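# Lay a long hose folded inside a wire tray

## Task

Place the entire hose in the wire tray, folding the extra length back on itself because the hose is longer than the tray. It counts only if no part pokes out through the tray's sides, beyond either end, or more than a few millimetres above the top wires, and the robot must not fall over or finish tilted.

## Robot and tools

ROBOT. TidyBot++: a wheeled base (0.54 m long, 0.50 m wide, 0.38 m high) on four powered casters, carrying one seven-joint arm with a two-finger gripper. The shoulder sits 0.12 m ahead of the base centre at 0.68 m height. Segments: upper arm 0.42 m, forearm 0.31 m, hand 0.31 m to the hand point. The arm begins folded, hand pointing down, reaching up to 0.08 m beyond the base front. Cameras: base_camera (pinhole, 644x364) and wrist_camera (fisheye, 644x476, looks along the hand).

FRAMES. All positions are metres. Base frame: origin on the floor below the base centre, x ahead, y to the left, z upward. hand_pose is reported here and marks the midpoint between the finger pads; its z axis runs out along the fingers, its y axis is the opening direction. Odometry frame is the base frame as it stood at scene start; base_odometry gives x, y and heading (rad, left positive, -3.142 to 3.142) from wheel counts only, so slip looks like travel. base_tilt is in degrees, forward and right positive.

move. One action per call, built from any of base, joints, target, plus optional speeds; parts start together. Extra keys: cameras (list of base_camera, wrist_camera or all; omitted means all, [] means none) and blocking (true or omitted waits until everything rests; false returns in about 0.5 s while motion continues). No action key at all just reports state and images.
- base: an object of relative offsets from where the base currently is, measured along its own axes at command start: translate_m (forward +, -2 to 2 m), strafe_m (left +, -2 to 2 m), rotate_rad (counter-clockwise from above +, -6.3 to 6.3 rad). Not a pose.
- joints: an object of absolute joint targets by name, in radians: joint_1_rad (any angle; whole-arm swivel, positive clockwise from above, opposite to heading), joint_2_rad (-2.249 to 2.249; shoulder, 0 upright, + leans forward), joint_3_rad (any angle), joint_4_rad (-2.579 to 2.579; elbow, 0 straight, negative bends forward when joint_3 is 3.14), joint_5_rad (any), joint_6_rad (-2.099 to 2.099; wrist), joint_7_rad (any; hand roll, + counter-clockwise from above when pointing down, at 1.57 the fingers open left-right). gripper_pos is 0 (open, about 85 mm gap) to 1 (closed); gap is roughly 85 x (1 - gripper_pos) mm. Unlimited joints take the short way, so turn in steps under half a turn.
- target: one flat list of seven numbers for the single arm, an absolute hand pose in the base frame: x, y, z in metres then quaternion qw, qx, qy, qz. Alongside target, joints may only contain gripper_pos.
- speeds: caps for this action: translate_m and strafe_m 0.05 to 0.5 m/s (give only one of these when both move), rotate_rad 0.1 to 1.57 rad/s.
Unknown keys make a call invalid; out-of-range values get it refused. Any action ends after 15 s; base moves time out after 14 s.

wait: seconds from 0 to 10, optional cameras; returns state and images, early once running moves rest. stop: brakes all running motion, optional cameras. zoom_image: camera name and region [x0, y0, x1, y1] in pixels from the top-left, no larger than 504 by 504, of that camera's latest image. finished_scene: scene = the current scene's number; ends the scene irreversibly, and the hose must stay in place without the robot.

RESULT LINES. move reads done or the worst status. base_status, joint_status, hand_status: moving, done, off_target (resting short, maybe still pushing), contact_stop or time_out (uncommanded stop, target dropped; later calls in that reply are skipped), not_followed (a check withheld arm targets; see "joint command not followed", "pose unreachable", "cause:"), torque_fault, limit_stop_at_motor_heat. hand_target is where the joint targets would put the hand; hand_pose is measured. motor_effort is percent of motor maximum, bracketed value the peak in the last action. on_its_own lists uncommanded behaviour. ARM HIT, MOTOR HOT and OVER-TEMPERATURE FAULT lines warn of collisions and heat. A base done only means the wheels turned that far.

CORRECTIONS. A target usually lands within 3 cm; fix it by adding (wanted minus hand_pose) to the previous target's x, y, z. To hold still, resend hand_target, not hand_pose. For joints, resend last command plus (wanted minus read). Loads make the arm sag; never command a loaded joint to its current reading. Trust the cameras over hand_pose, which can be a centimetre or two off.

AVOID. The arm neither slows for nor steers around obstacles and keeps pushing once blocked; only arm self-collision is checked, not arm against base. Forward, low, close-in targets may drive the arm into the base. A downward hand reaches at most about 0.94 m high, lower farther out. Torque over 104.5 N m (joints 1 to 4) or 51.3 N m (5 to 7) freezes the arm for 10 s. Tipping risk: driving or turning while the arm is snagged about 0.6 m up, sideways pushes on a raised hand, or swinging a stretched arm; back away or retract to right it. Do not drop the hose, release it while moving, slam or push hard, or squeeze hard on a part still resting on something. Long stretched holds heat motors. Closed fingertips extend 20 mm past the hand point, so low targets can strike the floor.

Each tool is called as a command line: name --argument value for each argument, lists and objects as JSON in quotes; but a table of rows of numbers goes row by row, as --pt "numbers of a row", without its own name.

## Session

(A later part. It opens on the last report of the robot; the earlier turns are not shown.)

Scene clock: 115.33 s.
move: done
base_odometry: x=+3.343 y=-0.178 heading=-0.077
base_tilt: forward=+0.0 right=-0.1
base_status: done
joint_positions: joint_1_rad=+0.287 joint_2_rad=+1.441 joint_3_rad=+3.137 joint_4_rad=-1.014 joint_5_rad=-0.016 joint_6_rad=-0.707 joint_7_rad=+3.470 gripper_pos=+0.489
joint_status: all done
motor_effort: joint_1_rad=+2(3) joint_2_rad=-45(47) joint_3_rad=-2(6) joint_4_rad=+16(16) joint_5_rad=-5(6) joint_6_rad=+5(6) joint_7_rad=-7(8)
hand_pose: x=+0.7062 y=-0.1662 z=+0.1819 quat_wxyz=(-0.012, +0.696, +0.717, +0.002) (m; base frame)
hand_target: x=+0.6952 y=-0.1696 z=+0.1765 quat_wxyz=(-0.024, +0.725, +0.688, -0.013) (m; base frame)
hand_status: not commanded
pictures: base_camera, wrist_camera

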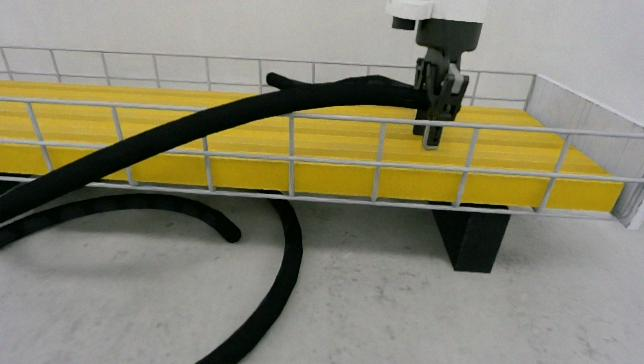

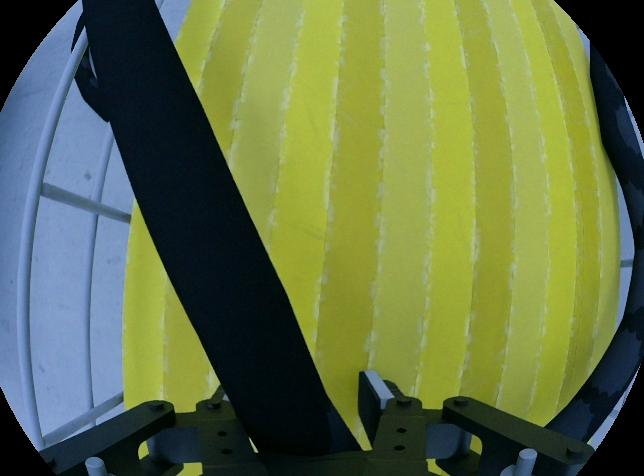

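move --joints '{"joint_1_rad": 0.12, "joint_2_rad": 1.385, "joint_4_rad": -1.12, "joint_6_rad": -0.53, "joint_7_rad": 3.31}' --cameras '["base_camera"]'

move --joints '{"joint_1_rad": -0.02, "joint_2_rad": 1.377, "joint_4_rad": -1.15, "joint_6_rad": -0.51, "joint_7_rad": 3.18}'

Scene clock: 117.90 s.
move: off_target
base_odometry: x=+3.343 y=-0.178 heading=-0.077
base_tilt: forward=+0.0 right=-0.1
base_status: not commanded
joint_positions: joint_1_rad=+0.164 joint_2_rad=+1.401 joint_3_rad=+3.162 joint_4_rad=-1.139 joint_5_rad=-0.016 joint_6_rad=-0.647 joint_7_rad=+3.373 gripper_pos=+0.489
joint_status: joint_1_rad off_target (ended at +0.164, target +0.120); joint_6_rad off_target (ended at -0.647, target -0.530); the others done
motor_effort: joint_1_rad=-5(6) joint_2_rad=-47(48) joint_3_rad=-8(9) joint_4_rad=+17(18) joint_5_rad=-5(6) joint_6_rad=+6(7) joint_7_rad=-3(7)
hand_pose: x=+0.6881 y=-0.1019 z=+0.1822 quat_wxyz=(-0.016, +0.689, +0.725, -0.017) (m; base frame)
hand_target: x=+0.7482 y=-0.0736 z=+0.1972 quat_wxyz=(+0.042, +0.689, +0.723, +0.033) (m; base frame)
hand_status: not commanded
pictures: base_camera

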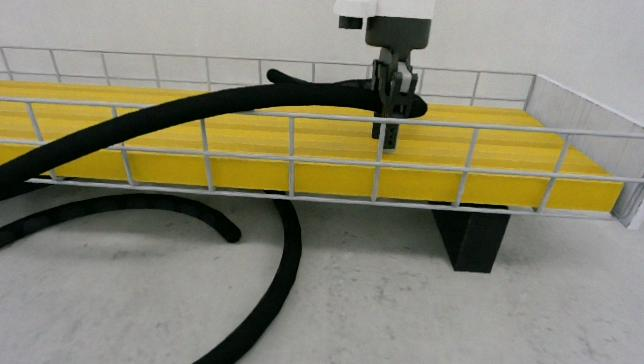

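Scene clock: 118.97 s.
move: off_target
base_odometry: x=+3.343 y=-0.178 heading=-0.077
base_tilt: forward=+0.0 right=-0.1
base_status: not commanded
joint_positions: joint_1_rad=+0.028 joint_2_rad=+1.389 joint_3_rad=+3.179 joint_4_rad=-1.184 joint_5_rad=-0.016 joint_6_rad=-0.643 joint_7_rad=+3.238 gripper_pos=+0.489
joint_status: joint_1_rad off_target (ended at +0.028, target -0.020); joint_6_rad off_target (ended at -0.643, target -0.510); the others done
motor_effort: joint_1_rad=-6(10) joint_2_rad=-46(48) joint_3_rad=-9(11) joint_4_rad=+19(20) joint_5_rad=-4(6) joint_6_rad=+9(10) joint_7_rad=-1(3)
hand_pose: x=+0.6786 y=-0.0335 z=+0.1825 quat_wxyz=(-0.019, +0.690, +0.723, -0.035) (m; base frame)
hand_target: x=+0.7455 y=+0.0148 z=+0.1964 quat_wxyz=(+0.037, +0.685, +0.727, +0.037) (m; base frame)
hand_status: not commanded
pictures: base_camera, wrist_camera

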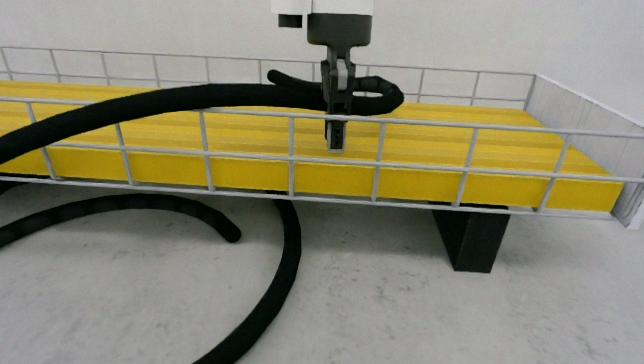

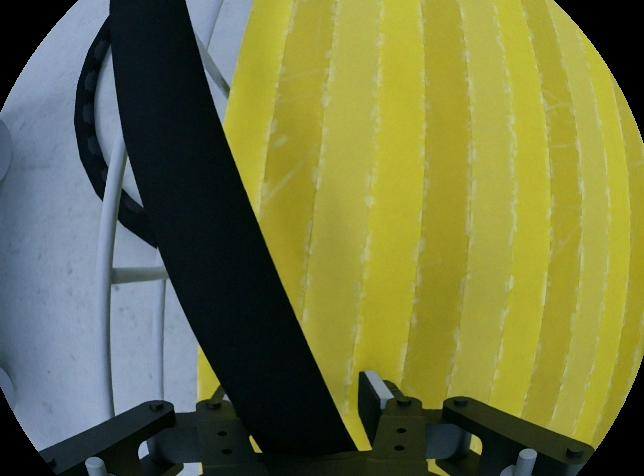

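move --joints '{"joint_1_rad": -0.2, "joint_2_rad": 1.42, "joint_4_rad": -1.07, "joint_6_rad": -0.51, "joint_7_rad": 3.02}'

Scene clock: 120.70 s.
move: off_target
base_odometry: x=+3.343 y=-0.178 heading=-0.077
base_tilt: forward=+0.0 right=-0.1
base_status: not commanded
joint_positions: joint_1_rad=-0.157 joint_2_rad=+1.396 joint_3_rad=+3.187 joint_4_rad=-1.157 joint_5_rad=-0.016 joint_6_rad=-0.643 joint_7_rad=+3.078 gripper_pos=+0.490
joint_status: joint_1_rad off_target (ended at -0.158, target -0.200); joint_4_rad off_target (ended at -1.157, target -1.070); joint_6_rad off_target (ended at -0.643, target -0.510); the others done
motor_effort: joint_1_rad=-6(12) joint_2_rad=-46(48) joint_3_rad=-7(12) joint_4_rad=+21(22) joint_5_rad=-3(6) joint_6_rad=+10(11) joint_7_rad=-1(2)
hand_pose: x=+0.6873 y=+0.0674 z=+0.1824 quat_wxyz=(-0.003, +0.681, +0.732, -0.032) (m; base frame)
hand_target: x=+0.7561 y=+0.1315 z=+0.1869 quat_wxyz=(+0.041, +0.677, +0.732, +0.058) (m; base frame)
hand_status: not commanded
pictures: base_camera, wrist_camera

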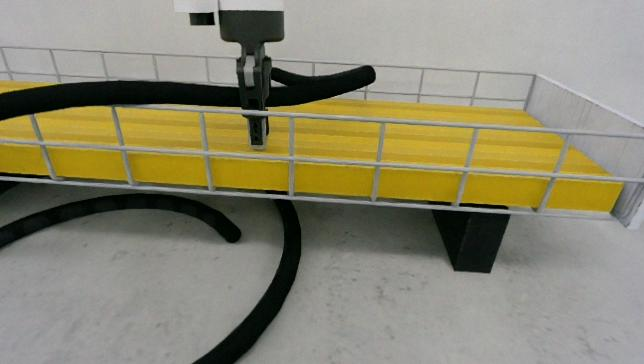

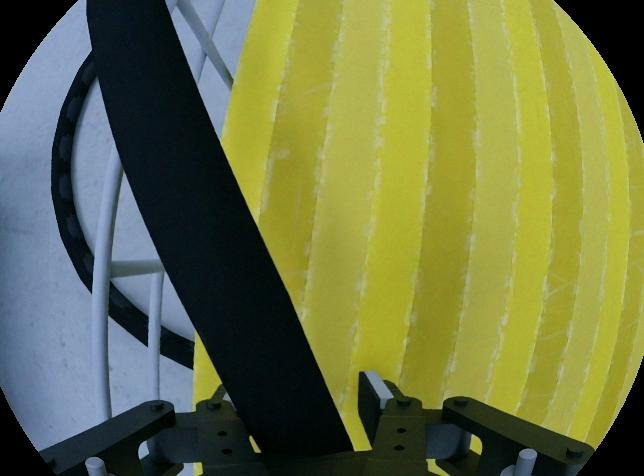

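move --joints '{"joint_1_rad": -0.33, "joint_2_rad": 1.41, "joint_4_rad": -1.0, "joint_6_rad": -0.51, "joint_7_rad": 2.89}'

Scene clock: 122.10 s.
move: off_target
base_odometry: x=+3.343 y=-0.178 heading=-0.077
base_tilt: forward=-0.1 right=-0.1
base_status: not commanded
joint_positions: joint_1_rad=-0.304 joint_2_rad=+1.411 joint_3_rad=+3.182 joint_4_rad=-1.095 joint_5_rad=-0.016 joint_6_rad=-0.643 joint_7_rad=+2.953 gripper_pos=+0.490
joint_status: joint_4_rad off_target (ended at -1.095, target -1.000); joint_6_rad off_target (ended at -0.643, target -0.510); the others done
motor_effort: joint_1_rad=-3(9) joint_2_rad=-51(53) joint_3_rad=-5(9) joint_4_rad=+23(24) joint_5_rad=-3(4) joint_6_rad=+11(14) joint_7_rad=-2(2)
hand_pose: x=+0.6970 y=+0.1612 z=+0.1842 quat_wxyz=(+0.011, +0.672, +0.740, -0.011) (m; base frame)
hand_target: x=+0.7746 y=+0.2270 z=+0.2116 quat_wxyz=(+0.052, +0.675, +0.730, +0.098) (m; base frame)
hand_status: not commanded
pictures: base_camera, wrist_camera

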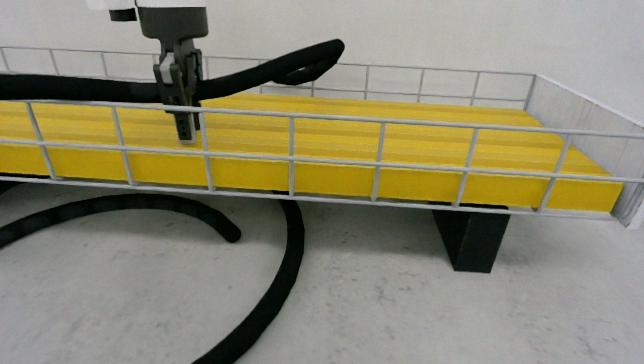

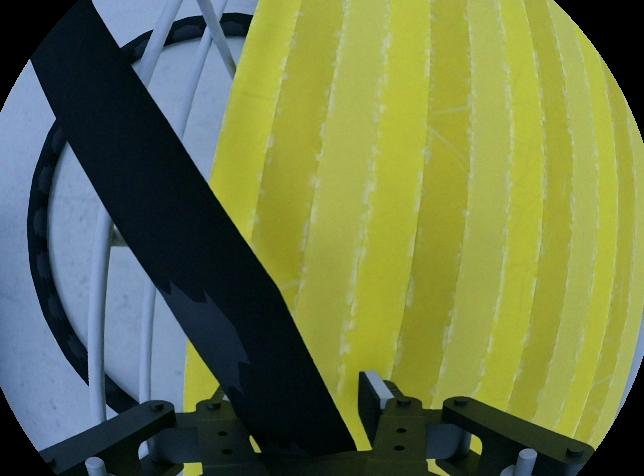

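move --joints '{"gripper_pos": 0.8}' --cameras '[]'

move --base '{"strafe_m": -0.28}' --speeds '{"strafe_m": 0.25}'

Scene clock: 123.43 s.
move: off_target
base_odometry: x=+3.343 y=-0.178 heading=-0.077
base_tilt: forward=+0.0 right=-0.1
base_status: not commanded
joint_positions: joint_1_rad=-0.314 joint_2_rad=+1.415 joint_3_rad=+3.179 joint_4_rad=-1.084 joint_5_rad=-0.012 joint_6_rad=-0.641 joint_7_rad=+2.952 gripper_pos=+0.745
joint_status: gripper_pos off_target (ended at +0.745, target +0.800)
motor_effort: joint_1_rad=-2(3) joint_2_rad=-49(54) joint_3_rad=-5(6) joint_4_rad=+23(24) joint_5_rad=-5(6) joint_6_rad=+12(13) joint_7_rad=-5(6)
hand_pose: x=+0.6996 y=+0.1695 z=+0.1840 quat_wxyz=(+0.013, +0.667, +0.745, -0.007) (m; base frame)
hand_target: x=+0.7746 y=+0.2270 z=+0.2116 quat_wxyz=(+0.052, +0.675, +0.730, +0.098) (m; base frame)
hand_status: not commanded
pictures: none
No camera images: "cameras" was empty.

Scene clock: 125.43 s.
move: done
base_odometry: x=+3.322 y=-0.457 heading=-0.077
base_tilt: forward=+0.0 right=-0.1
base_status: done
joint_positions: joint_1_rad=-0.406 joint_2_rad=+1.415 joint_3_rad=+3.089 joint_4_rad=-1.065 joint_5_rad=-0.012 joint_6_rad=-0.630 joint_7_rad=+2.952 gripper_pos=+0.748
joint_status: not commanded
motor_effort: joint_1_rad=+14(16) joint_2_rad=-50(53) joint_3_rad=+9(11) joint_4_rad=+18(23) joint_5_rad=+2(5) joint_6_rad=+7(13) joint_7_rad=-5(5)
hand_pose: x=+0.6732 y=+0.2756 z=+0.1892 quat_wxyz=(-0.019, +0.627, +0.778, +0.027) (m; base frame)
hand_target: x=+0.7746 y=+0.2270 z=+0.2116 quat_wxyz=(+0.052, +0.675, +0.730, +0.098) (m; base frame)
hand_status: not commanded
pictures: base_camera, wrist_camera

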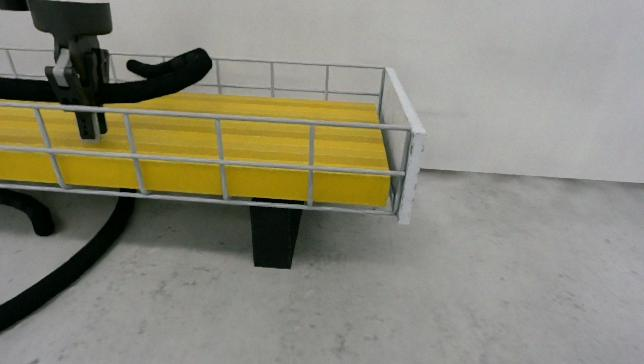

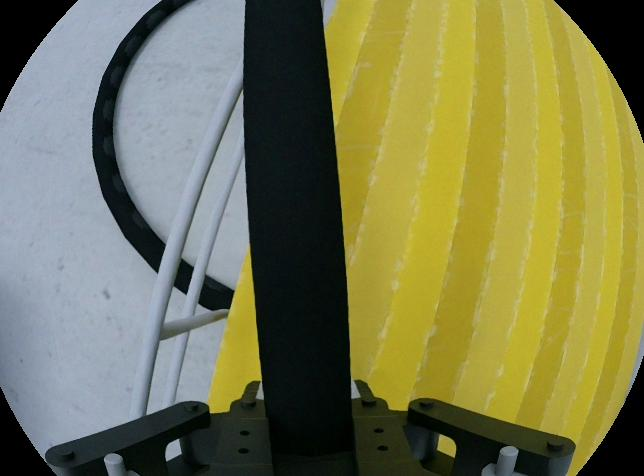

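move --base '{"translate_m": 0.03}' --cameras '[]'

move --joints '{"gripper_pos": 0.32}'

Scene clock: 127.00 s.
move: done
base_odometry: x=+3.351 y=-0.460 heading=-0.077
base_tilt: forward=+0.0 right=-0.1
base_status: done
joint_positions: joint_1_rad=-0.407 joint_2_rad=+1.422 joint_3_rad=+3.088 joint_4_rad=-1.070 joint_5_rad=-0.012 joint_6_rad=-0.630 joint_7_rad=+2.952 gripper_pos=+0.748
joint_status: not commanded
motor_effort: joint_1_rad=+14(16) joint_2_rad=-52(54) joint_3_rad=+8(10) joint_4_rad=+24(26) joint_5_rad=+2(2) joint_6_rad=+12(15) joint_7_rad=-4(5)
hand_pose: x=+0.6671 y=+0.2746 z=+0.1842 quat_wxyz=(-0.022, +0.627, +0.779, +0.023) (m; base frame)
hand_target: x=+0.7746 y=+0.2270 z=+0.2116 quat_wxyz=(+0.052, +0.675, +0.730, +0.098) (m; base frame)
hand_status: not commanded
pictures: none
No camera images: "cameras" was empty.

Scene clock: 127.90 s.
move: done
base_odometry: x=+3.351 y=-0.460 heading=-0.077
base_tilt: forward=+0.0 right=-0.1
base_status: not commanded
joint_positions: joint_1_rad=-0.368 joint_2_rad=+1.422 joint_3_rad=+3.092 joint_4_rad=-1.069 joint_5_rad=-0.012 joint_6_rad=-0.628 joint_7_rad=+2.931 gripper_pos=+0.320
joint_status: all done
motor_effort: joint_1_rad=+6(15) joint_2_rad=-52(54) joint_3_rad=+3(8) joint_4_rad=+21(24) joint_5_rad=+2(4) joint_6_rad=+10(13) joint_7_rad=-1(5)
hand_pose: x=+0.6796 y=+0.2511 z=+0.1841 quat_wxyz=(-0.019, +0.650, +0.759, +0.023) (m; base frame)
hand_target: x=+0.7746 y=+0.2270 z=+0.2116 quat_wxyz=(+0.052, +0.675, +0.730, +0.098) (m; base frame)
hand_status: not commanded
pictures: base_camera, wrist_camera

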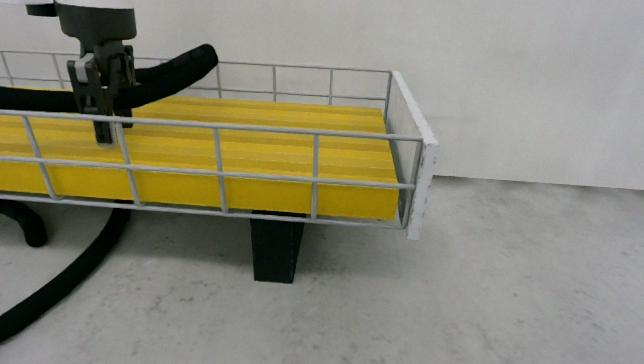

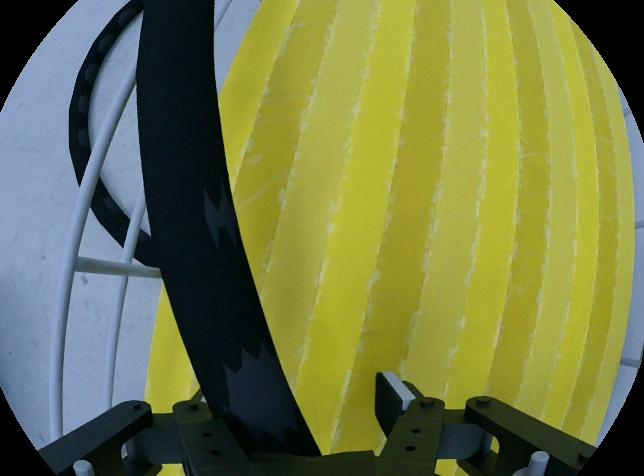

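move --joints '{"joint_2_rad": 1.03, "joint_4_rad": -1.14, "joint_6_rad": -0.98}'

Scene clock: 130.07 s.
move: done
base_odometry: x=+3.351 y=-0.460 heading=-0.077
base_tilt: forward=+0.0 right=-0.1
base_status: not commanded
joint_positions: joint_1_rad=-0.358 joint_2_rad=+1.039 joint_3_rad=+3.102 joint_4_rad=-1.146 joint_5_rad=-0.012 joint_6_rad=-0.921 joint_7_rad=+2.930 gripper_pos=+0.320
joint_status: all done
motor_effort: joint_1_rad=+5(7) joint_2_rad=-50(60) joint_3_rad=+2(3) joint_4_rad=+20(24) joint_5_rad=+2(2) joint_6_rad=+3(11) joint_7_rad=-2(3)
hand_pose: x=+0.6999 y=+0.2456 z=+0.4036 quat_wxyz=(-0.011, +0.648, +0.761, +0.026) (m; base frame)
hand_target: x=+0.7026 y=+0.2023 z=+0.4099 quat_wxyz=(-0.003, +0.679, +0.735, -0.003) (m; base frame)
hand_status: not commanded
pictures: base_camera, wrist_camera

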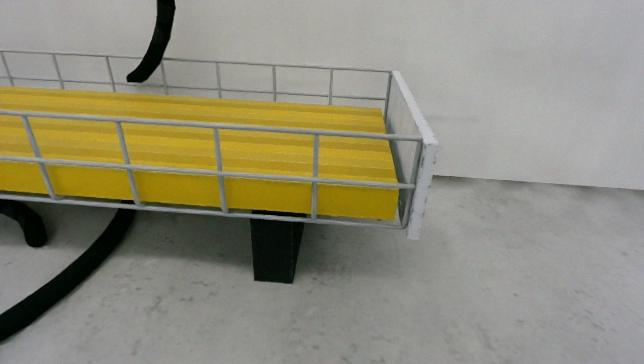

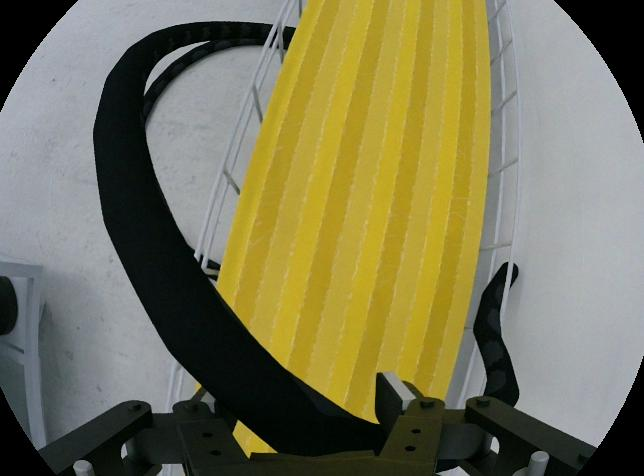

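move --joints '{"joint_2_rad": 1.405, "joint_4_rad": -1.05, "joint_6_rad": -0.59, "joint_7_rad": 3.0}' --cameras '["wrist_camera"]'

move --joints '{"gripper_pos": 0.08}'

Scene clock: 132.00 s.
move: off_target
base_odometry: x=+3.351 y=-0.460 heading=-0.077
base_tilt: forward=+0.0 right=-0.1
base_status: not commanded
joint_positions: joint_1_rad=-0.355 joint_2_rad=+1.374 joint_3_rad=+3.110 joint_4_rad=-1.127 joint_5_rad=-0.012 joint_6_rad=-0.752 joint_7_rad=+2.967 gripper_pos=+0.319
joint_status: joint_4_rad off_target (ended at -1.127, target -1.050); joint_6_rad off_target (ended at -0.752, target -0.590); the others done
motor_effort: joint_1_rad=+6(7) joint_2_rad=-42(54) joint_3_rad=+3(4) joint_4_rad=+20(21) joint_5_rad=+1(2) joint_6_rad=+11(12) joint_7_rad=-3(4)
hand_pose: x=+0.6420 y=+0.2174 z=+0.2036 quat_wxyz=(-0.044, +0.640, +0.766, -0.039) (m; base frame)
hand_target: x=+0.7278 y=+0.2110 z=+0.1983 quat_wxyz=(+0.025, +0.637, +0.770, +0.042) (m; base frame)
hand_status: not commanded
pictures: wrist_camera

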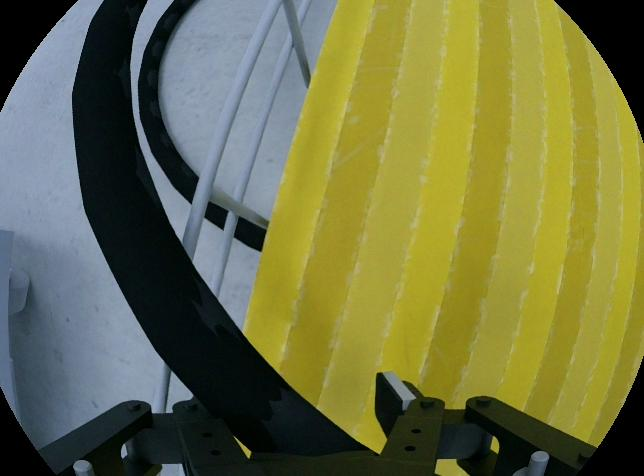

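Scene clock: 132.67 s.
move: done
base_odometry: x=+3.351 y=-0.460 heading=-0.077
base_tilt: forward=+0.0 right=-0.1
base_status: not commanded
joint_positions: joint_1_rad=-0.353 joint_2_rad=+1.376 joint_3_rad=+3.110 joint_4_rad=-1.119 joint_5_rad=-0.012 joint_6_rad=-0.728 joint_7_rad=+2.967 gripper_pos=+0.080
joint_status: all done
motor_effort: joint_1_rad=+5(6) joint_2_rad=-45(45) joint_3_rad=+2(3) joint_4_rad=+18(19) joint_5_rad=+1(1) joint_6_rad=+9(10) joint_7_rad=-1(2)
hand_pose: x=+0.6522 y=+0.2200 z=+0.2027 quat_wxyz=(-0.037, +0.641, +0.766, -0.026) (m; base frame)
hand_target: x=+0.7278 y=+0.2110 z=+0.1983 quat_wxyz=(+0.025, +0.637, +0.770, +0.042) (m; base frame)
hand_status: not commanded
pictures: base_camera, wrist_camera

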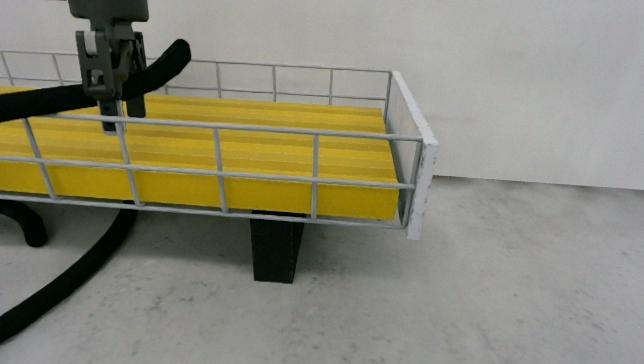

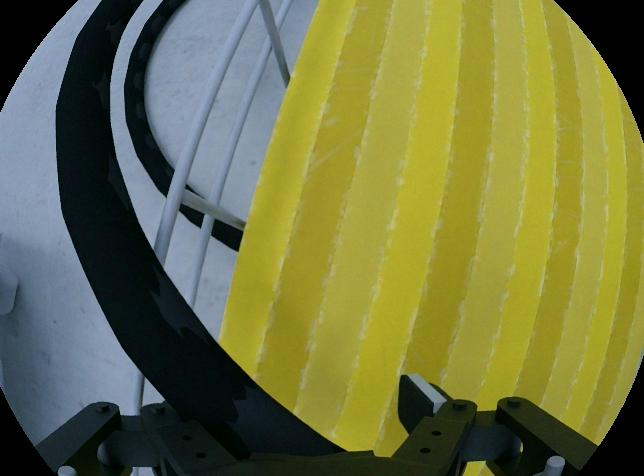

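move --joints '{"joint_7_rad": 3.7}' --cameras '["wrist_camera"]'

move --joints '{"joint_2_rad": 1.03, "joint_4_rad": -1.14, "joint_6_rad": -0.98}'

Scene clock: 134.83 s.
move: done
base_odometry: x=+3.351 y=-0.460 heading=-0.077
base_tilt: forward=+0.0 right=-0.1
base_status: not commanded
joint_positions: joint_1_rad=-0.348 joint_2_rad=+1.376 joint_3_rad=+3.110 joint_4_rad=-1.095 joint_5_rad=-0.012 joint_6_rad=-0.698 joint_7_rad=+3.652 gripper_pos=+0.080
joint_status: all done
motor_effort: joint_1_rad=+2(5) joint_2_rad=-43(45) joint_3_rad=+0(2) joint_4_rad=+14(18) joint_5_rad=+1(2) joint_6_rad=+5(9) joint_7_rad=+0(2)
hand_pose: x=+0.6750 y=+0.2254 z=+0.2065 quat_wxyz=(-0.023, +0.350, +0.937, +0.006) (m; base frame)
hand_target: x=+0.7278 y=+0.2110 z=+0.1983 quat_wxyz=(+0.037, +0.334, +0.941, +0.031) (m; base frame)
hand_status: not commanded
pictures: wrist_camera

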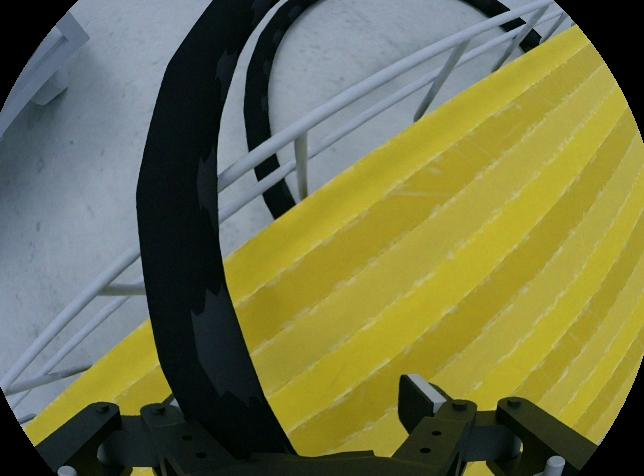

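Scene clock: 136.63 s.
move: done
base_odometry: x=+3.351 y=-0.460 heading=-0.077
base_tilt: forward=+0.0 right=-0.1
base_status: not commanded
joint_positions: joint_1_rad=-0.335 joint_2_rad=+1.021 joint_3_rad=+3.120 joint_4_rad=-1.125 joint_5_rad=-0.012 joint_6_rad=-0.900 joint_7_rad=+3.652 gripper_pos=+0.080
joint_status: all done
motor_effort: joint_1_rad=+1(5) joint_2_rad=-46(54) joint_3_rad=-1(2) joint_4_rad=+16(17) joint_5_rad=+0(2) joint_6_rad=+1(5) joint_7_rad=+0(1)
hand_pose: x=+0.7296 y=+0.2296 z=+0.4214 quat_wxyz=(+0.028, +0.353, +0.934, +0.041) (m; base frame)
hand_target: x=+0.7026 y=+0.2023 z=+0.4099 quat_wxyz=(-0.004, +0.334, +0.942, -0.002) (m; base frame)
hand_status: not commanded
pictures: base_camera, wrist_camera

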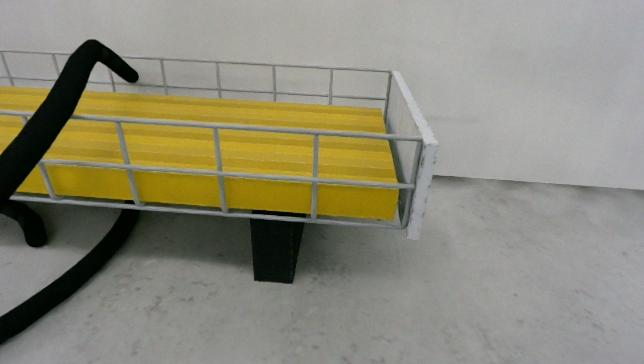

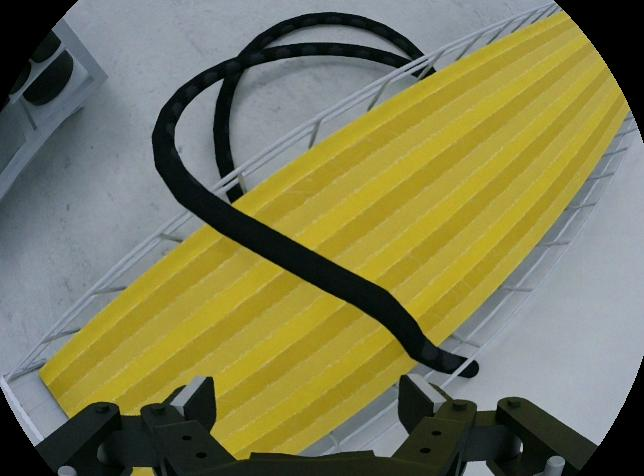

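move --joints '{"joint_1_rad": -0.9, "joint_2_rad": 0.3, "joint_4_rad": -2.0, "joint_6_rad": -0.55, "joint_7_rad": 1.57}'

zoom_image --camera "base_camera" --region '[0, 20, 240, 364]'

Scene clock: 140.70 s.
move: done
base_odometry: x=+3.351 y=-0.460 heading=-0.077
base_tilt: forward=+0.0 right=-0.1
base_status: not commanded
joint_positions: joint_1_rad=-0.890 joint_2_rad=+0.308 joint_3_rad=+3.125 joint_4_rad=-1.982 joint_5_rad=-0.012 joint_6_rad=-0.630 joint_7_rad=+1.624 gripper_pos=+0.080
joint_status: all done
motor_effort: joint_1_rad=+1(2) joint_2_rad=-25(49) joint_3_rad=+0(3) joint_4_rad=+15(17) joint_5_rad=+1(1) joint_6_rad=+2(4) joint_7_rad=-1(1)
hand_pose: x=+0.3827 y=+0.3427 z=+0.5723 quat_wxyz=(-0.052, +0.884, +0.454, +0.098) (m; base frame)
hand_target: x=+0.3960 y=+0.3524 z=+0.5762 quat_wxyz=(-0.064, +0.891, +0.431, +0.131) (m; base frame)
hand_status: not commanded
pictures: base_camera, wrist_camera

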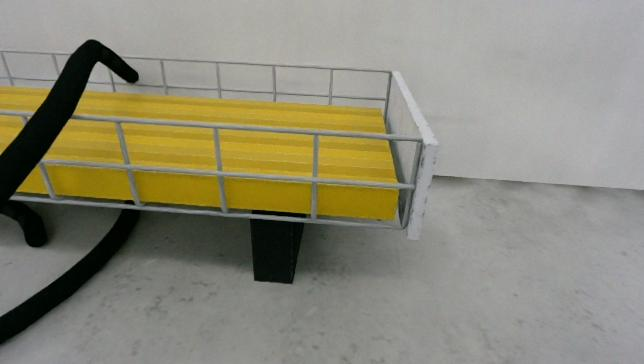

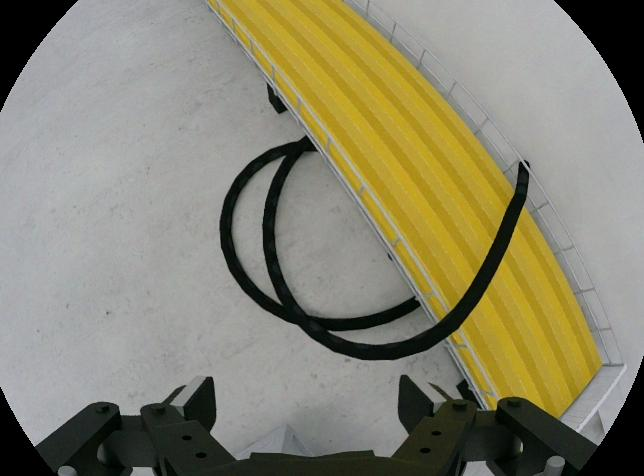

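Scaled by 1.465.

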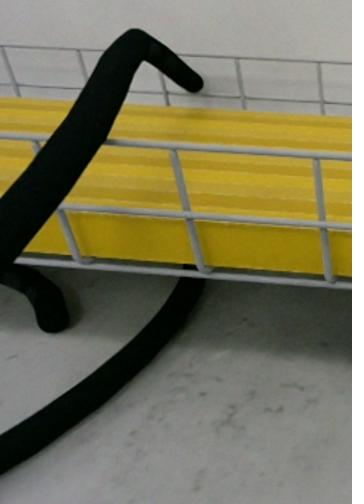

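move --joints '{"joint_1_rad": -0.40, "joint_2_rad": 1.085, "joint_4_rad": -1.36, "joint_6_rad": -0.72, "joint_7_rad": 4.32}'

Scene clock: 146.43 s.
move: done
base_odometry: x=+3.351 y=-0.460 heading=-0.077
base_tilt: forward=+0.0 right=-0.1
base_status: not commanded
joint_positions: joint_1_rad=-0.403 joint_2_rad=+1.071 joint_3_rad=+3.125 joint_4_rad=-1.388 joint_5_rad=-0.012 joint_6_rad=-0.641 joint_7_rad=+4.266 gripper_pos=+0.080
joint_status: all done
motor_effort: joint_1_rad=+1(2) joint_2_rad=-43(47) joint_3_rad=-1(3) joint_4_rad=+12(16) joint_5_rad=+1(1) joint_6_rad=+0(3) joint_7_rad=+0(1)
hand_pose: x=+0.6474 y=+0.2395 z=+0.3285 quat_wxyz=(+0.014, +0.023, +0.999, +0.018) (m; base frame)
hand_target: x=+0.6399 y=+0.2227 z=+0.3259 quat_wxyz=(-0.011, -0.004, +1.000, -0.004) (m; base frame)
hand_status: not commanded
pictures: base_camera, wrist_camera

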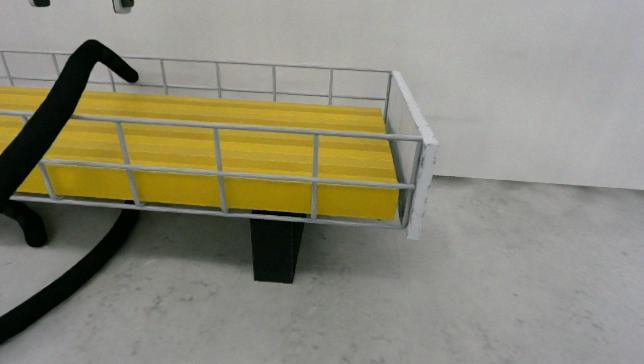

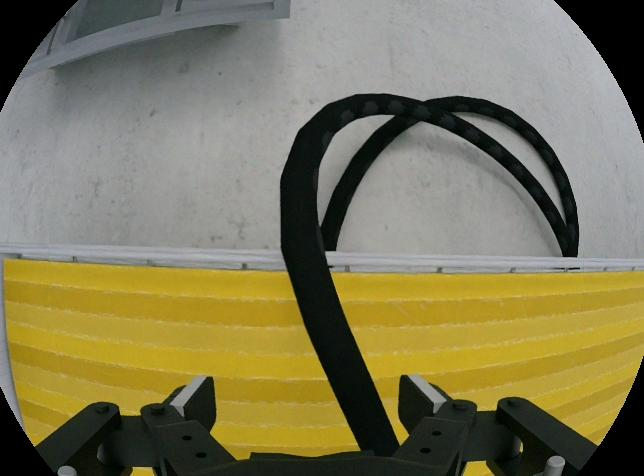

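move --joints '{"joint_1_rad": -0.44, "joint_2_rad": 1.375, "joint_4_rad": -1.165, "joint_6_rad": -0.51, "joint_7_rad": 4.58}' --cameras '["wrist_camera"]'

move --joints '{"gripper_pos": 0.8}'

Scene clock: 148.27 s.
move: done
base_odometry: x=+3.351 y=-0.460 heading=-0.077
base_tilt: forward=+0.0 right=-0.1
base_status: not commanded
joint_positions: joint_1_rad=-0.431 joint_2_rad=+1.337 joint_3_rad=+3.125 joint_4_rad=-1.202 joint_5_rad=-0.012 joint_6_rad=-0.593 joint_7_rad=+4.526 gripper_pos=+0.080
joint_status: all done
motor_effort: joint_1_rad=+1(2) joint_2_rad=-44(49) joint_3_rad=-1(2) joint_4_rad=+12(13) joint_5_rad=+1(1) joint_6_rad=+2(3) joint_7_rad=-1(1)
hand_pose: x=+0.6503 y=+0.2587 z=+0.2096 quat_wxyz=(+0.001, -0.119, +0.993, +0.012) (m; base frame)
hand_target: x=+0.6781 y=+0.2658 z=+0.1945 quat_wxyz=(+0.044, -0.153, +0.987, +0.014) (m; base frame)
hand_status: not commanded
pictures: wrist_camera

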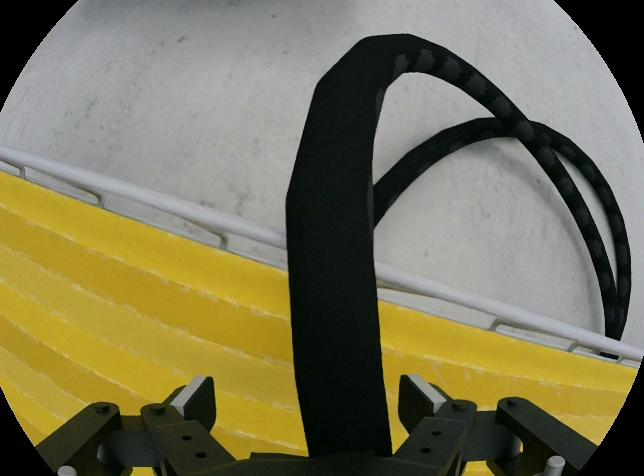

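Scene clock: 149.20 s.
move: off_target
base_odometry: x=+3.351 y=-0.460 heading=-0.077
base_tilt: forward=+0.0 right=-0.1
base_status: not commanded
joint_positions: joint_1_rad=-0.442 joint_2_rad=+1.339 joint_3_rad=+3.126 joint_4_rad=-1.193 joint_5_rad=-0.012 joint_6_rad=-0.588 joint_7_rad=+4.532 gripper_pos=+0.723
joint_status: gripper_pos off_target (ended at +0.723, target +0.800)
motor_effort: joint_1_rad=+2(4) joint_2_rad=-43(44) joint_3_rad=+0(2) joint_4_rad=+11(12) joint_5_rad=+1(2) joint_6_rad=+1(2) joint_7_rad=-1(2)
hand_pose: x=+0.6525 y=+0.2665 z=+0.2097 quat_wxyz=(+0.007, -0.127, +0.992, +0.014) (m; base frame)
hand_target: x=+0.6781 y=+0.2658 z=+0.1945 quat_wxyz=(+0.044, -0.153, +0.987, +0.014) (m; base frame)
hand_status: not commanded
pictures: base_camera, wrist_camera

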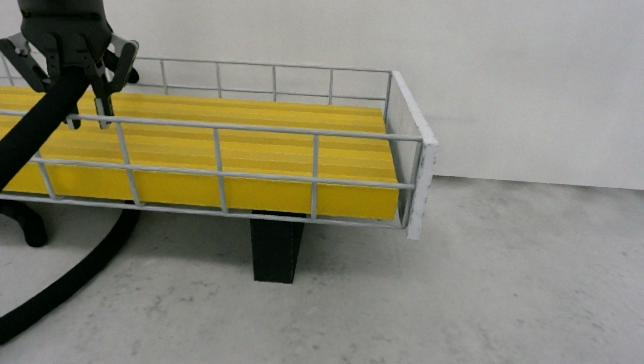

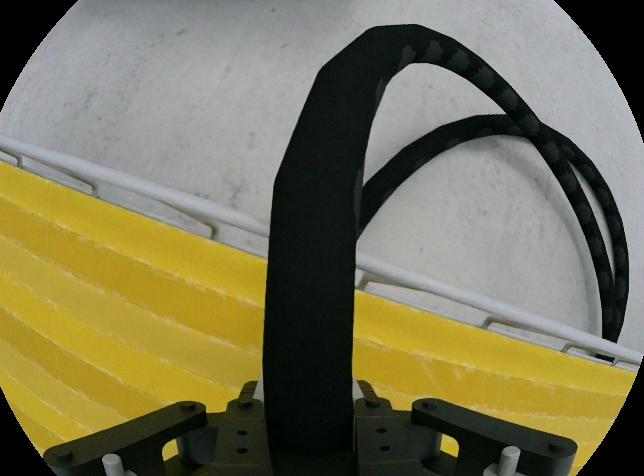

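move --joints '{"joint_2_rad": 1.18, "joint_4_rad": -1.165, "joint_6_rad": -0.84}' --cameras '[]'

move --joints '{"joint_1_rad": -0.57, "joint_2_rad": 1.25, "joint_4_rad": -0.98, "joint_6_rad": -0.96, "joint_7_rad": 3.0}'

Scene clock: 151.33 s.
move: done
base_odometry: x=+3.351 y=-0.460 heading=-0.077
base_tilt: forward=+0.0 right=-0.1
base_status: not commanded
joint_positions: joint_1_rad=-0.442 joint_2_rad=+1.198 joint_3_rad=+3.126 joint_4_rad=-1.189 joint_5_rad=-0.012 joint_6_rad=-0.757 joint_7_rad=+4.532 gripper_pos=+0.723
joint_status: all done
motor_effort: joint_1_rad=+2(3) joint_2_rad=-51(55) joint_3_rad=-1(1) joint_4_rad=+14(14) joint_5_rad=+1(1) joint_6_rad=+0(4) joint_7_rad=+0(1)
hand_pose: x=+0.6616 y=+0.2711 z=+0.2952 quat_wxyz=(-0.005, -0.129, +0.992, +0.011) (m; base frame)
hand_target: x=+0.6611 y=+0.2577 z=+0.3113 quat_wxyz=(-0.021, -0.153, +0.988, -0.005) (m; base frame)
hand_status: not commanded
pictures: none
No camera images: "cameras" was empty.

Scene clock: 153.70 s.
move: done
base_odometry: x=+3.351 y=-0.460 heading=-0.077
base_tilt: forward=+0.0 right=-0.1
base_status: not commanded
joint_positions: joint_1_rad=-0.578 joint_2_rad=+1.247 joint_3_rad=+3.127 joint_4_rad=-1.006 joint_5_rad=-0.012 joint_6_rad=-0.900 joint_7_rad=+3.059 gripper_pos=+0.723
joint_status: all done
motor_effort: joint_1_rad=+2(8) joint_2_rad=-53(54) joint_3_rad=-1(3) joint_4_rad=+17(18) joint_5_rad=+0(1) joint_6_rad=+2(3) joint_7_rad=-2(6)
hand_pose: x=+0.6475 y=+0.3596 z=+0.3064 quat_wxyz=(-0.013, +0.513, +0.858, +0.000) (m; base frame)
hand_target: x=+0.6505 y=+0.3433 z=+0.3110 quat_wxyz=(-0.011, +0.540, +0.841, -0.022) (m; base frame)
hand_status: not commanded
pictures: base_camera, wrist_camera

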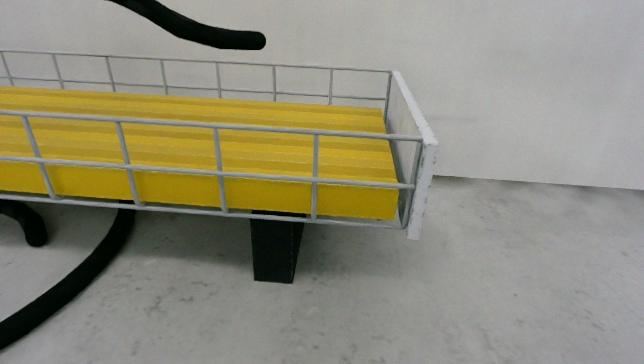

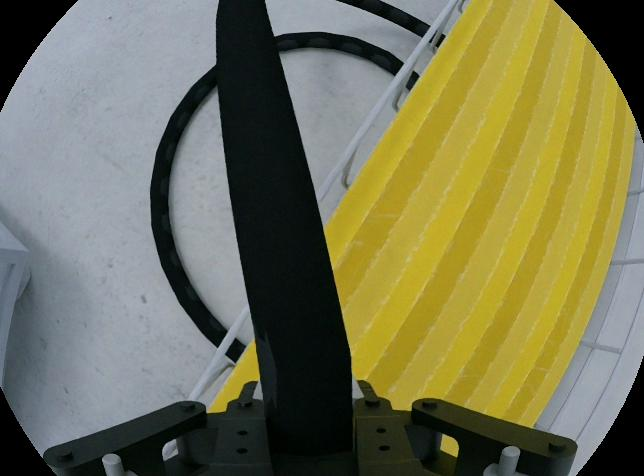

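move --joints '{"joint_1_rad": -0.63, "joint_2_rad": 1.57, "joint_4_rad": -0.63, "joint_6_rad": -0.965, "joint_7_rad": 2.48}'

Scene clock: 156.00 s.
move: off_target
base_odometry: x=+3.351 y=-0.460 heading=-0.077
base_tilt: forward=+0.0 right=-0.1
base_status: not commanded
joint_positions: joint_1_rad=-0.615 joint_2_rad=+1.539 joint_3_rad=+3.129 joint_4_rad=-0.678 joint_5_rad=-0.012 joint_6_rad=-0.932 joint_7_rad=+2.560 gripper_pos=+0.723
joint_status: joint_4_rad off_target (ended at -0.678, target -0.630); the others done
motor_effort: joint_1_rad=+0(3) joint_2_rad=-51(55) joint_3_rad=-2(4) joint_4_rad=+18(19) joint_5_rad=-2(4) joint_6_rad=+5(7) joint_7_rad=-5(6)
hand_pose: x=+0.6593 y=+0.3951 z=+0.1948 quat_wxyz=(-0.011, +0.697, +0.717, -0.002) (m; base frame)
hand_target: x=+0.6572 y=+0.3951 z=+0.1859 quat_wxyz=(-0.002, +0.718, +0.696, -0.011) (m; base frame)
hand_status: not commanded
pictures: base_camera, wrist_camera

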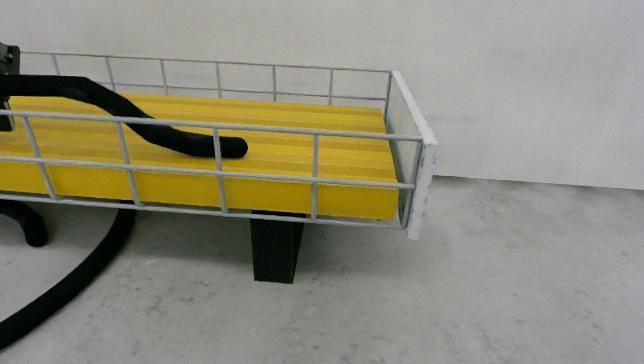

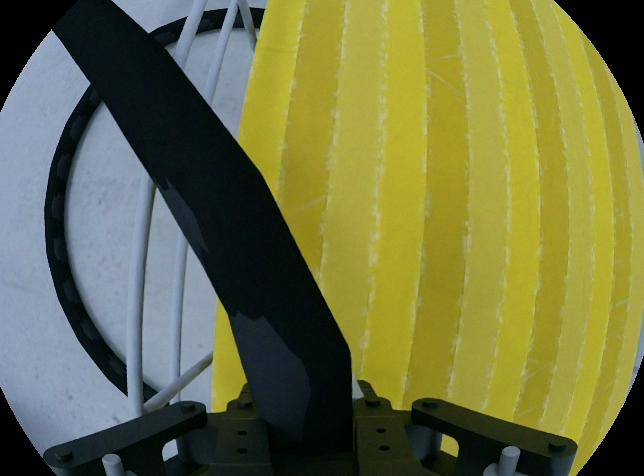

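move --base '{"translate_m": 0.04}' --joints '{"joint_7_rad": 2.6}' --cameras '[]'

move --joints '{"gripper_pos": 0.1}'

Scene clock: 157.63 s.
move: done
base_odometry: x=+3.391 y=-0.463 heading=-0.077
base_tilt: forward=+0.0 right=-0.1
base_status: done
joint_positions: joint_1_rad=-0.635 joint_2_rad=+1.545 joint_3_rad=+3.129 joint_4_rad=-0.674 joint_5_rad=-0.012 joint_6_rad=-0.932 joint_7_rad=+2.629 gripper_pos=+0.723
joint_status: all done
motor_effort: joint_1_rad=+1(4) joint_2_rad=-51(52) joint_3_rad=-1(1) joint_4_rad=+18(19) joint_5_rad=-1(2) joint_6_rad=+5(6) joint_7_rad=-5(5)
hand_pose: x=+0.6506 y=+0.4052 z=+0.1919 quat_wxyz=(-0.012, +0.665, +0.747, -0.002) (m; base frame)
hand_target: x=+0.6572 y=+0.3951 z=+0.1859 quat_wxyz=(-0.003, +0.675, +0.738, -0.011) (m; base frame)
hand_status: not commanded
pictures: none
No camera images: "cameras" was empty.

Scene clock: 158.57 s.
move: done
base_odometry: x=+3.391 y=-0.463 heading=-0.077
base_tilt: forward=+0.0 right=-0.1
base_status: not commanded
joint_positions: joint_1_rad=-0.635 joint_2_rad=+1.547 joint_3_rad=+3.129 joint_4_rad=-0.652 joint_5_rad=-0.012 joint_6_rad=-0.932 joint_7_rad=+2.624 gripper_pos=+0.100
joint_status: all done
motor_effort: joint_1_rad=+1(2) joint_2_rad=-50(52) joint_3_rad=-1(2) joint_4_rad=+15(18) joint_5_rad=+1(2) joint_6_rad=+1(5) joint_7_rad=+0(5)
hand_pose: x=+0.6585 y=+0.4106 z=+0.1958 quat_wxyz=(-0.010, +0.667, +0.745, +0.007) (m; base frame)
hand_target: x=+0.6572 y=+0.3951 z=+0.1859 quat_wxyz=(-0.003, +0.675, +0.738, -0.011) (m; base frame)
hand_status: not commanded
pictures: base_camera, wrist_camera

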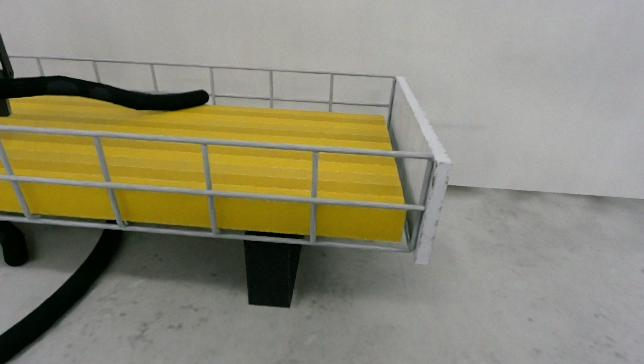

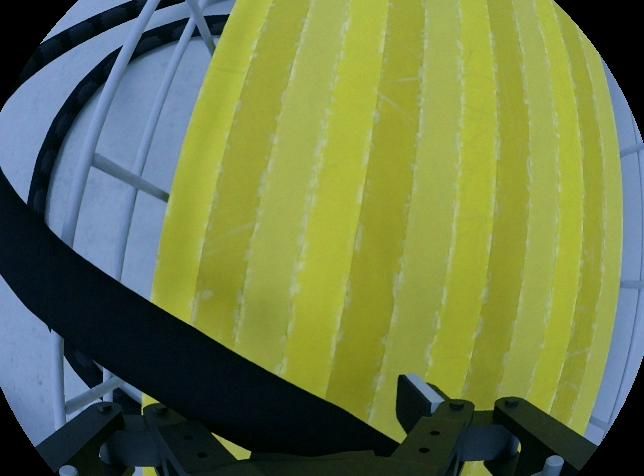

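move --joints '{"joint_7_rad": 3.55}' --cameras '[]'

move --joints '{"joint_2_rad": 1.06, "joint_4_rad": -1.0, "joint_6_rad": -1.09}'

Scene clock: 160.43 s.
move: done
base_odometry: x=+3.391 y=-0.463 heading=-0.077
base_tilt: forward=+0.0 right=-0.1
base_status: not commanded
joint_positions: joint_1_rad=-0.635 joint_2_rad=+1.547 joint_3_rad=+3.129 joint_4_rad=-0.652 joint_5_rad=-0.012 joint_6_rad=-0.932 joint_7_rad=+3.502 gripper_pos=+0.100
joint_status: all done
motor_effort: joint_1_rad=+2(2) joint_2_rad=-50(52) joint_3_rad=-1(2) joint_4_rad=+15(15) joint_5_rad=+1(1) joint_6_rad=+0(1) joint_7_rad=+0(1)
hand_pose: x=+0.6585 y=+0.4106 z=+0.1958 quat_wxyz=(-0.006, +0.287, +0.958, +0.010) (m; base frame)
hand_target: x=+0.6572 y=+0.3951 z=+0.1859 quat_wxyz=(-0.008, +0.263, +0.965, -0.009) (m; base frame)
hand_status: not commanded
pictures: none
No camera images: "cameras" was empty.

Scene clock: 162.27 s.
move: done
base_odometry: x=+3.391 y=-0.463 heading=-0.077
base_tilt: forward=+0.0 right=-0.1
base_status: not commanded
joint_positions: joint_1_rad=-0.635 joint_2_rad=+1.055 joint_3_rad=+3.129 joint_4_rad=-0.983 joint_5_rad=-0.012 joint_6_rad=-1.011 joint_7_rad=+3.502 gripper_pos=+0.100
joint_status: all done
motor_effort: joint_1_rad=+1(2) joint_2_rad=-49(57) joint_3_rad=-1(2) joint_4_rad=+17(18) joint_5_rad=+1(1) joint_6_rad=+1(2) joint_7_rad=+0(1)
hand_pose: x=+0.6561 y=+0.4097 z=+0.4384 quat_wxyz=(+0.019, +0.283, +0.958, +0.043) (m; base frame)
hand_target: x=+0.6364 y=+0.3800 z=+0.4285 quat_wxyz=(-0.003, +0.263, +0.965, -0.003) (m; base frame)
hand_status: not commanded
pictures: base_camera, wrist_camera

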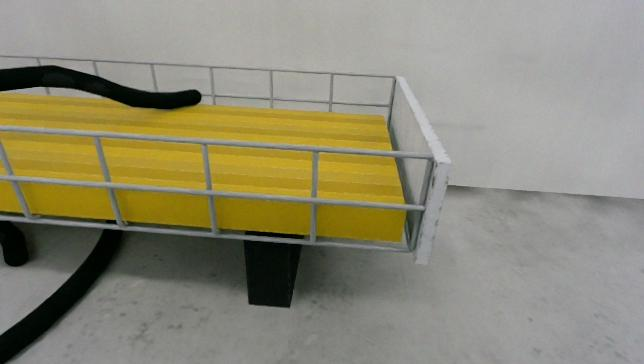

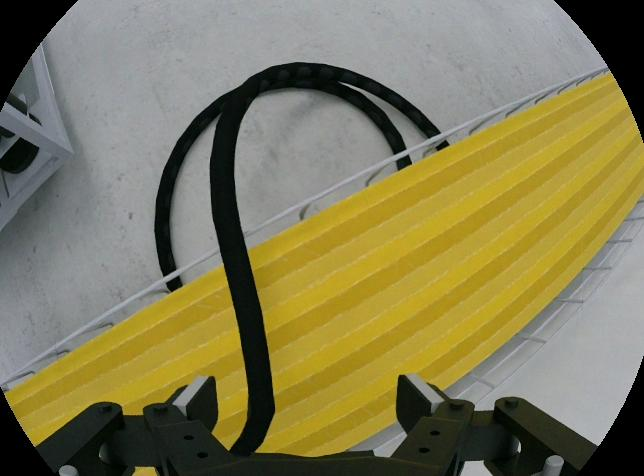

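move --joints '{"joint_1_rad": -0.85, "joint_2_rad": 1.195, "joint_4_rad": -1.5, "joint_6_rad": -0.38, "joint_7_rad": 3.32}'

Scene clock: 165.37 s.
move: done
base_odometry: x=+3.391 y=-0.463 heading=-0.077
base_tilt: forward=+0.0 right=-0.1
base_status: not commanded
joint_positions: joint_1_rad=-0.841 joint_2_rad=+1.180 joint_3_rad=+3.129 joint_4_rad=-1.481 joint_5_rad=-0.012 joint_6_rad=-0.462 joint_7_rad=+3.372 gripper_pos=+0.100
joint_status: all done
motor_effort: joint_1_rad=+1(3) joint_2_rad=-42(49) joint_3_rad=-1(2) joint_4_rad=+9(17) joint_5_rad=+1(1) joint_6_rad=+0(2) joint_7_rad=-1(1)
hand_pose: x=+0.4713 y=+0.4097 z=+0.2524 quat_wxyz=(-0.003, +0.250, +0.968, +0.012) (m; base frame)
hand_target: x=+0.4788 y=+0.4131 z=+0.2421 quat_wxyz=(+0.014, +0.267, +0.963, +0.030) (m; base frame)
hand_status: not commanded
pictures: base_camera, wrist_camera

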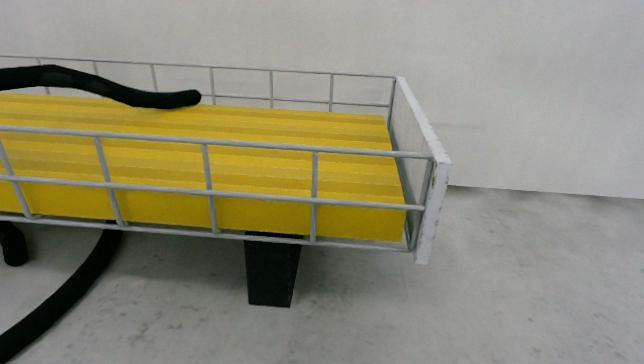

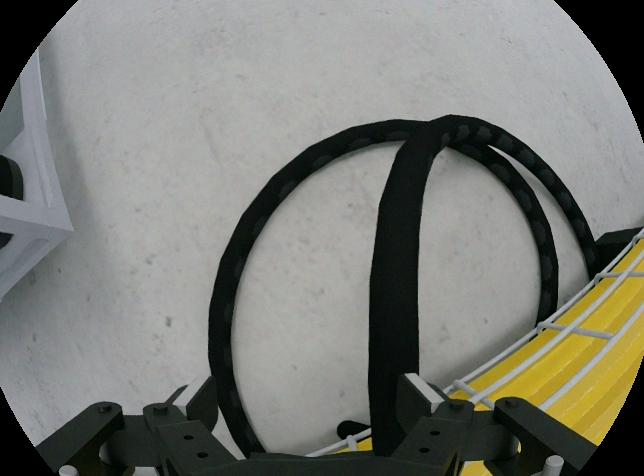

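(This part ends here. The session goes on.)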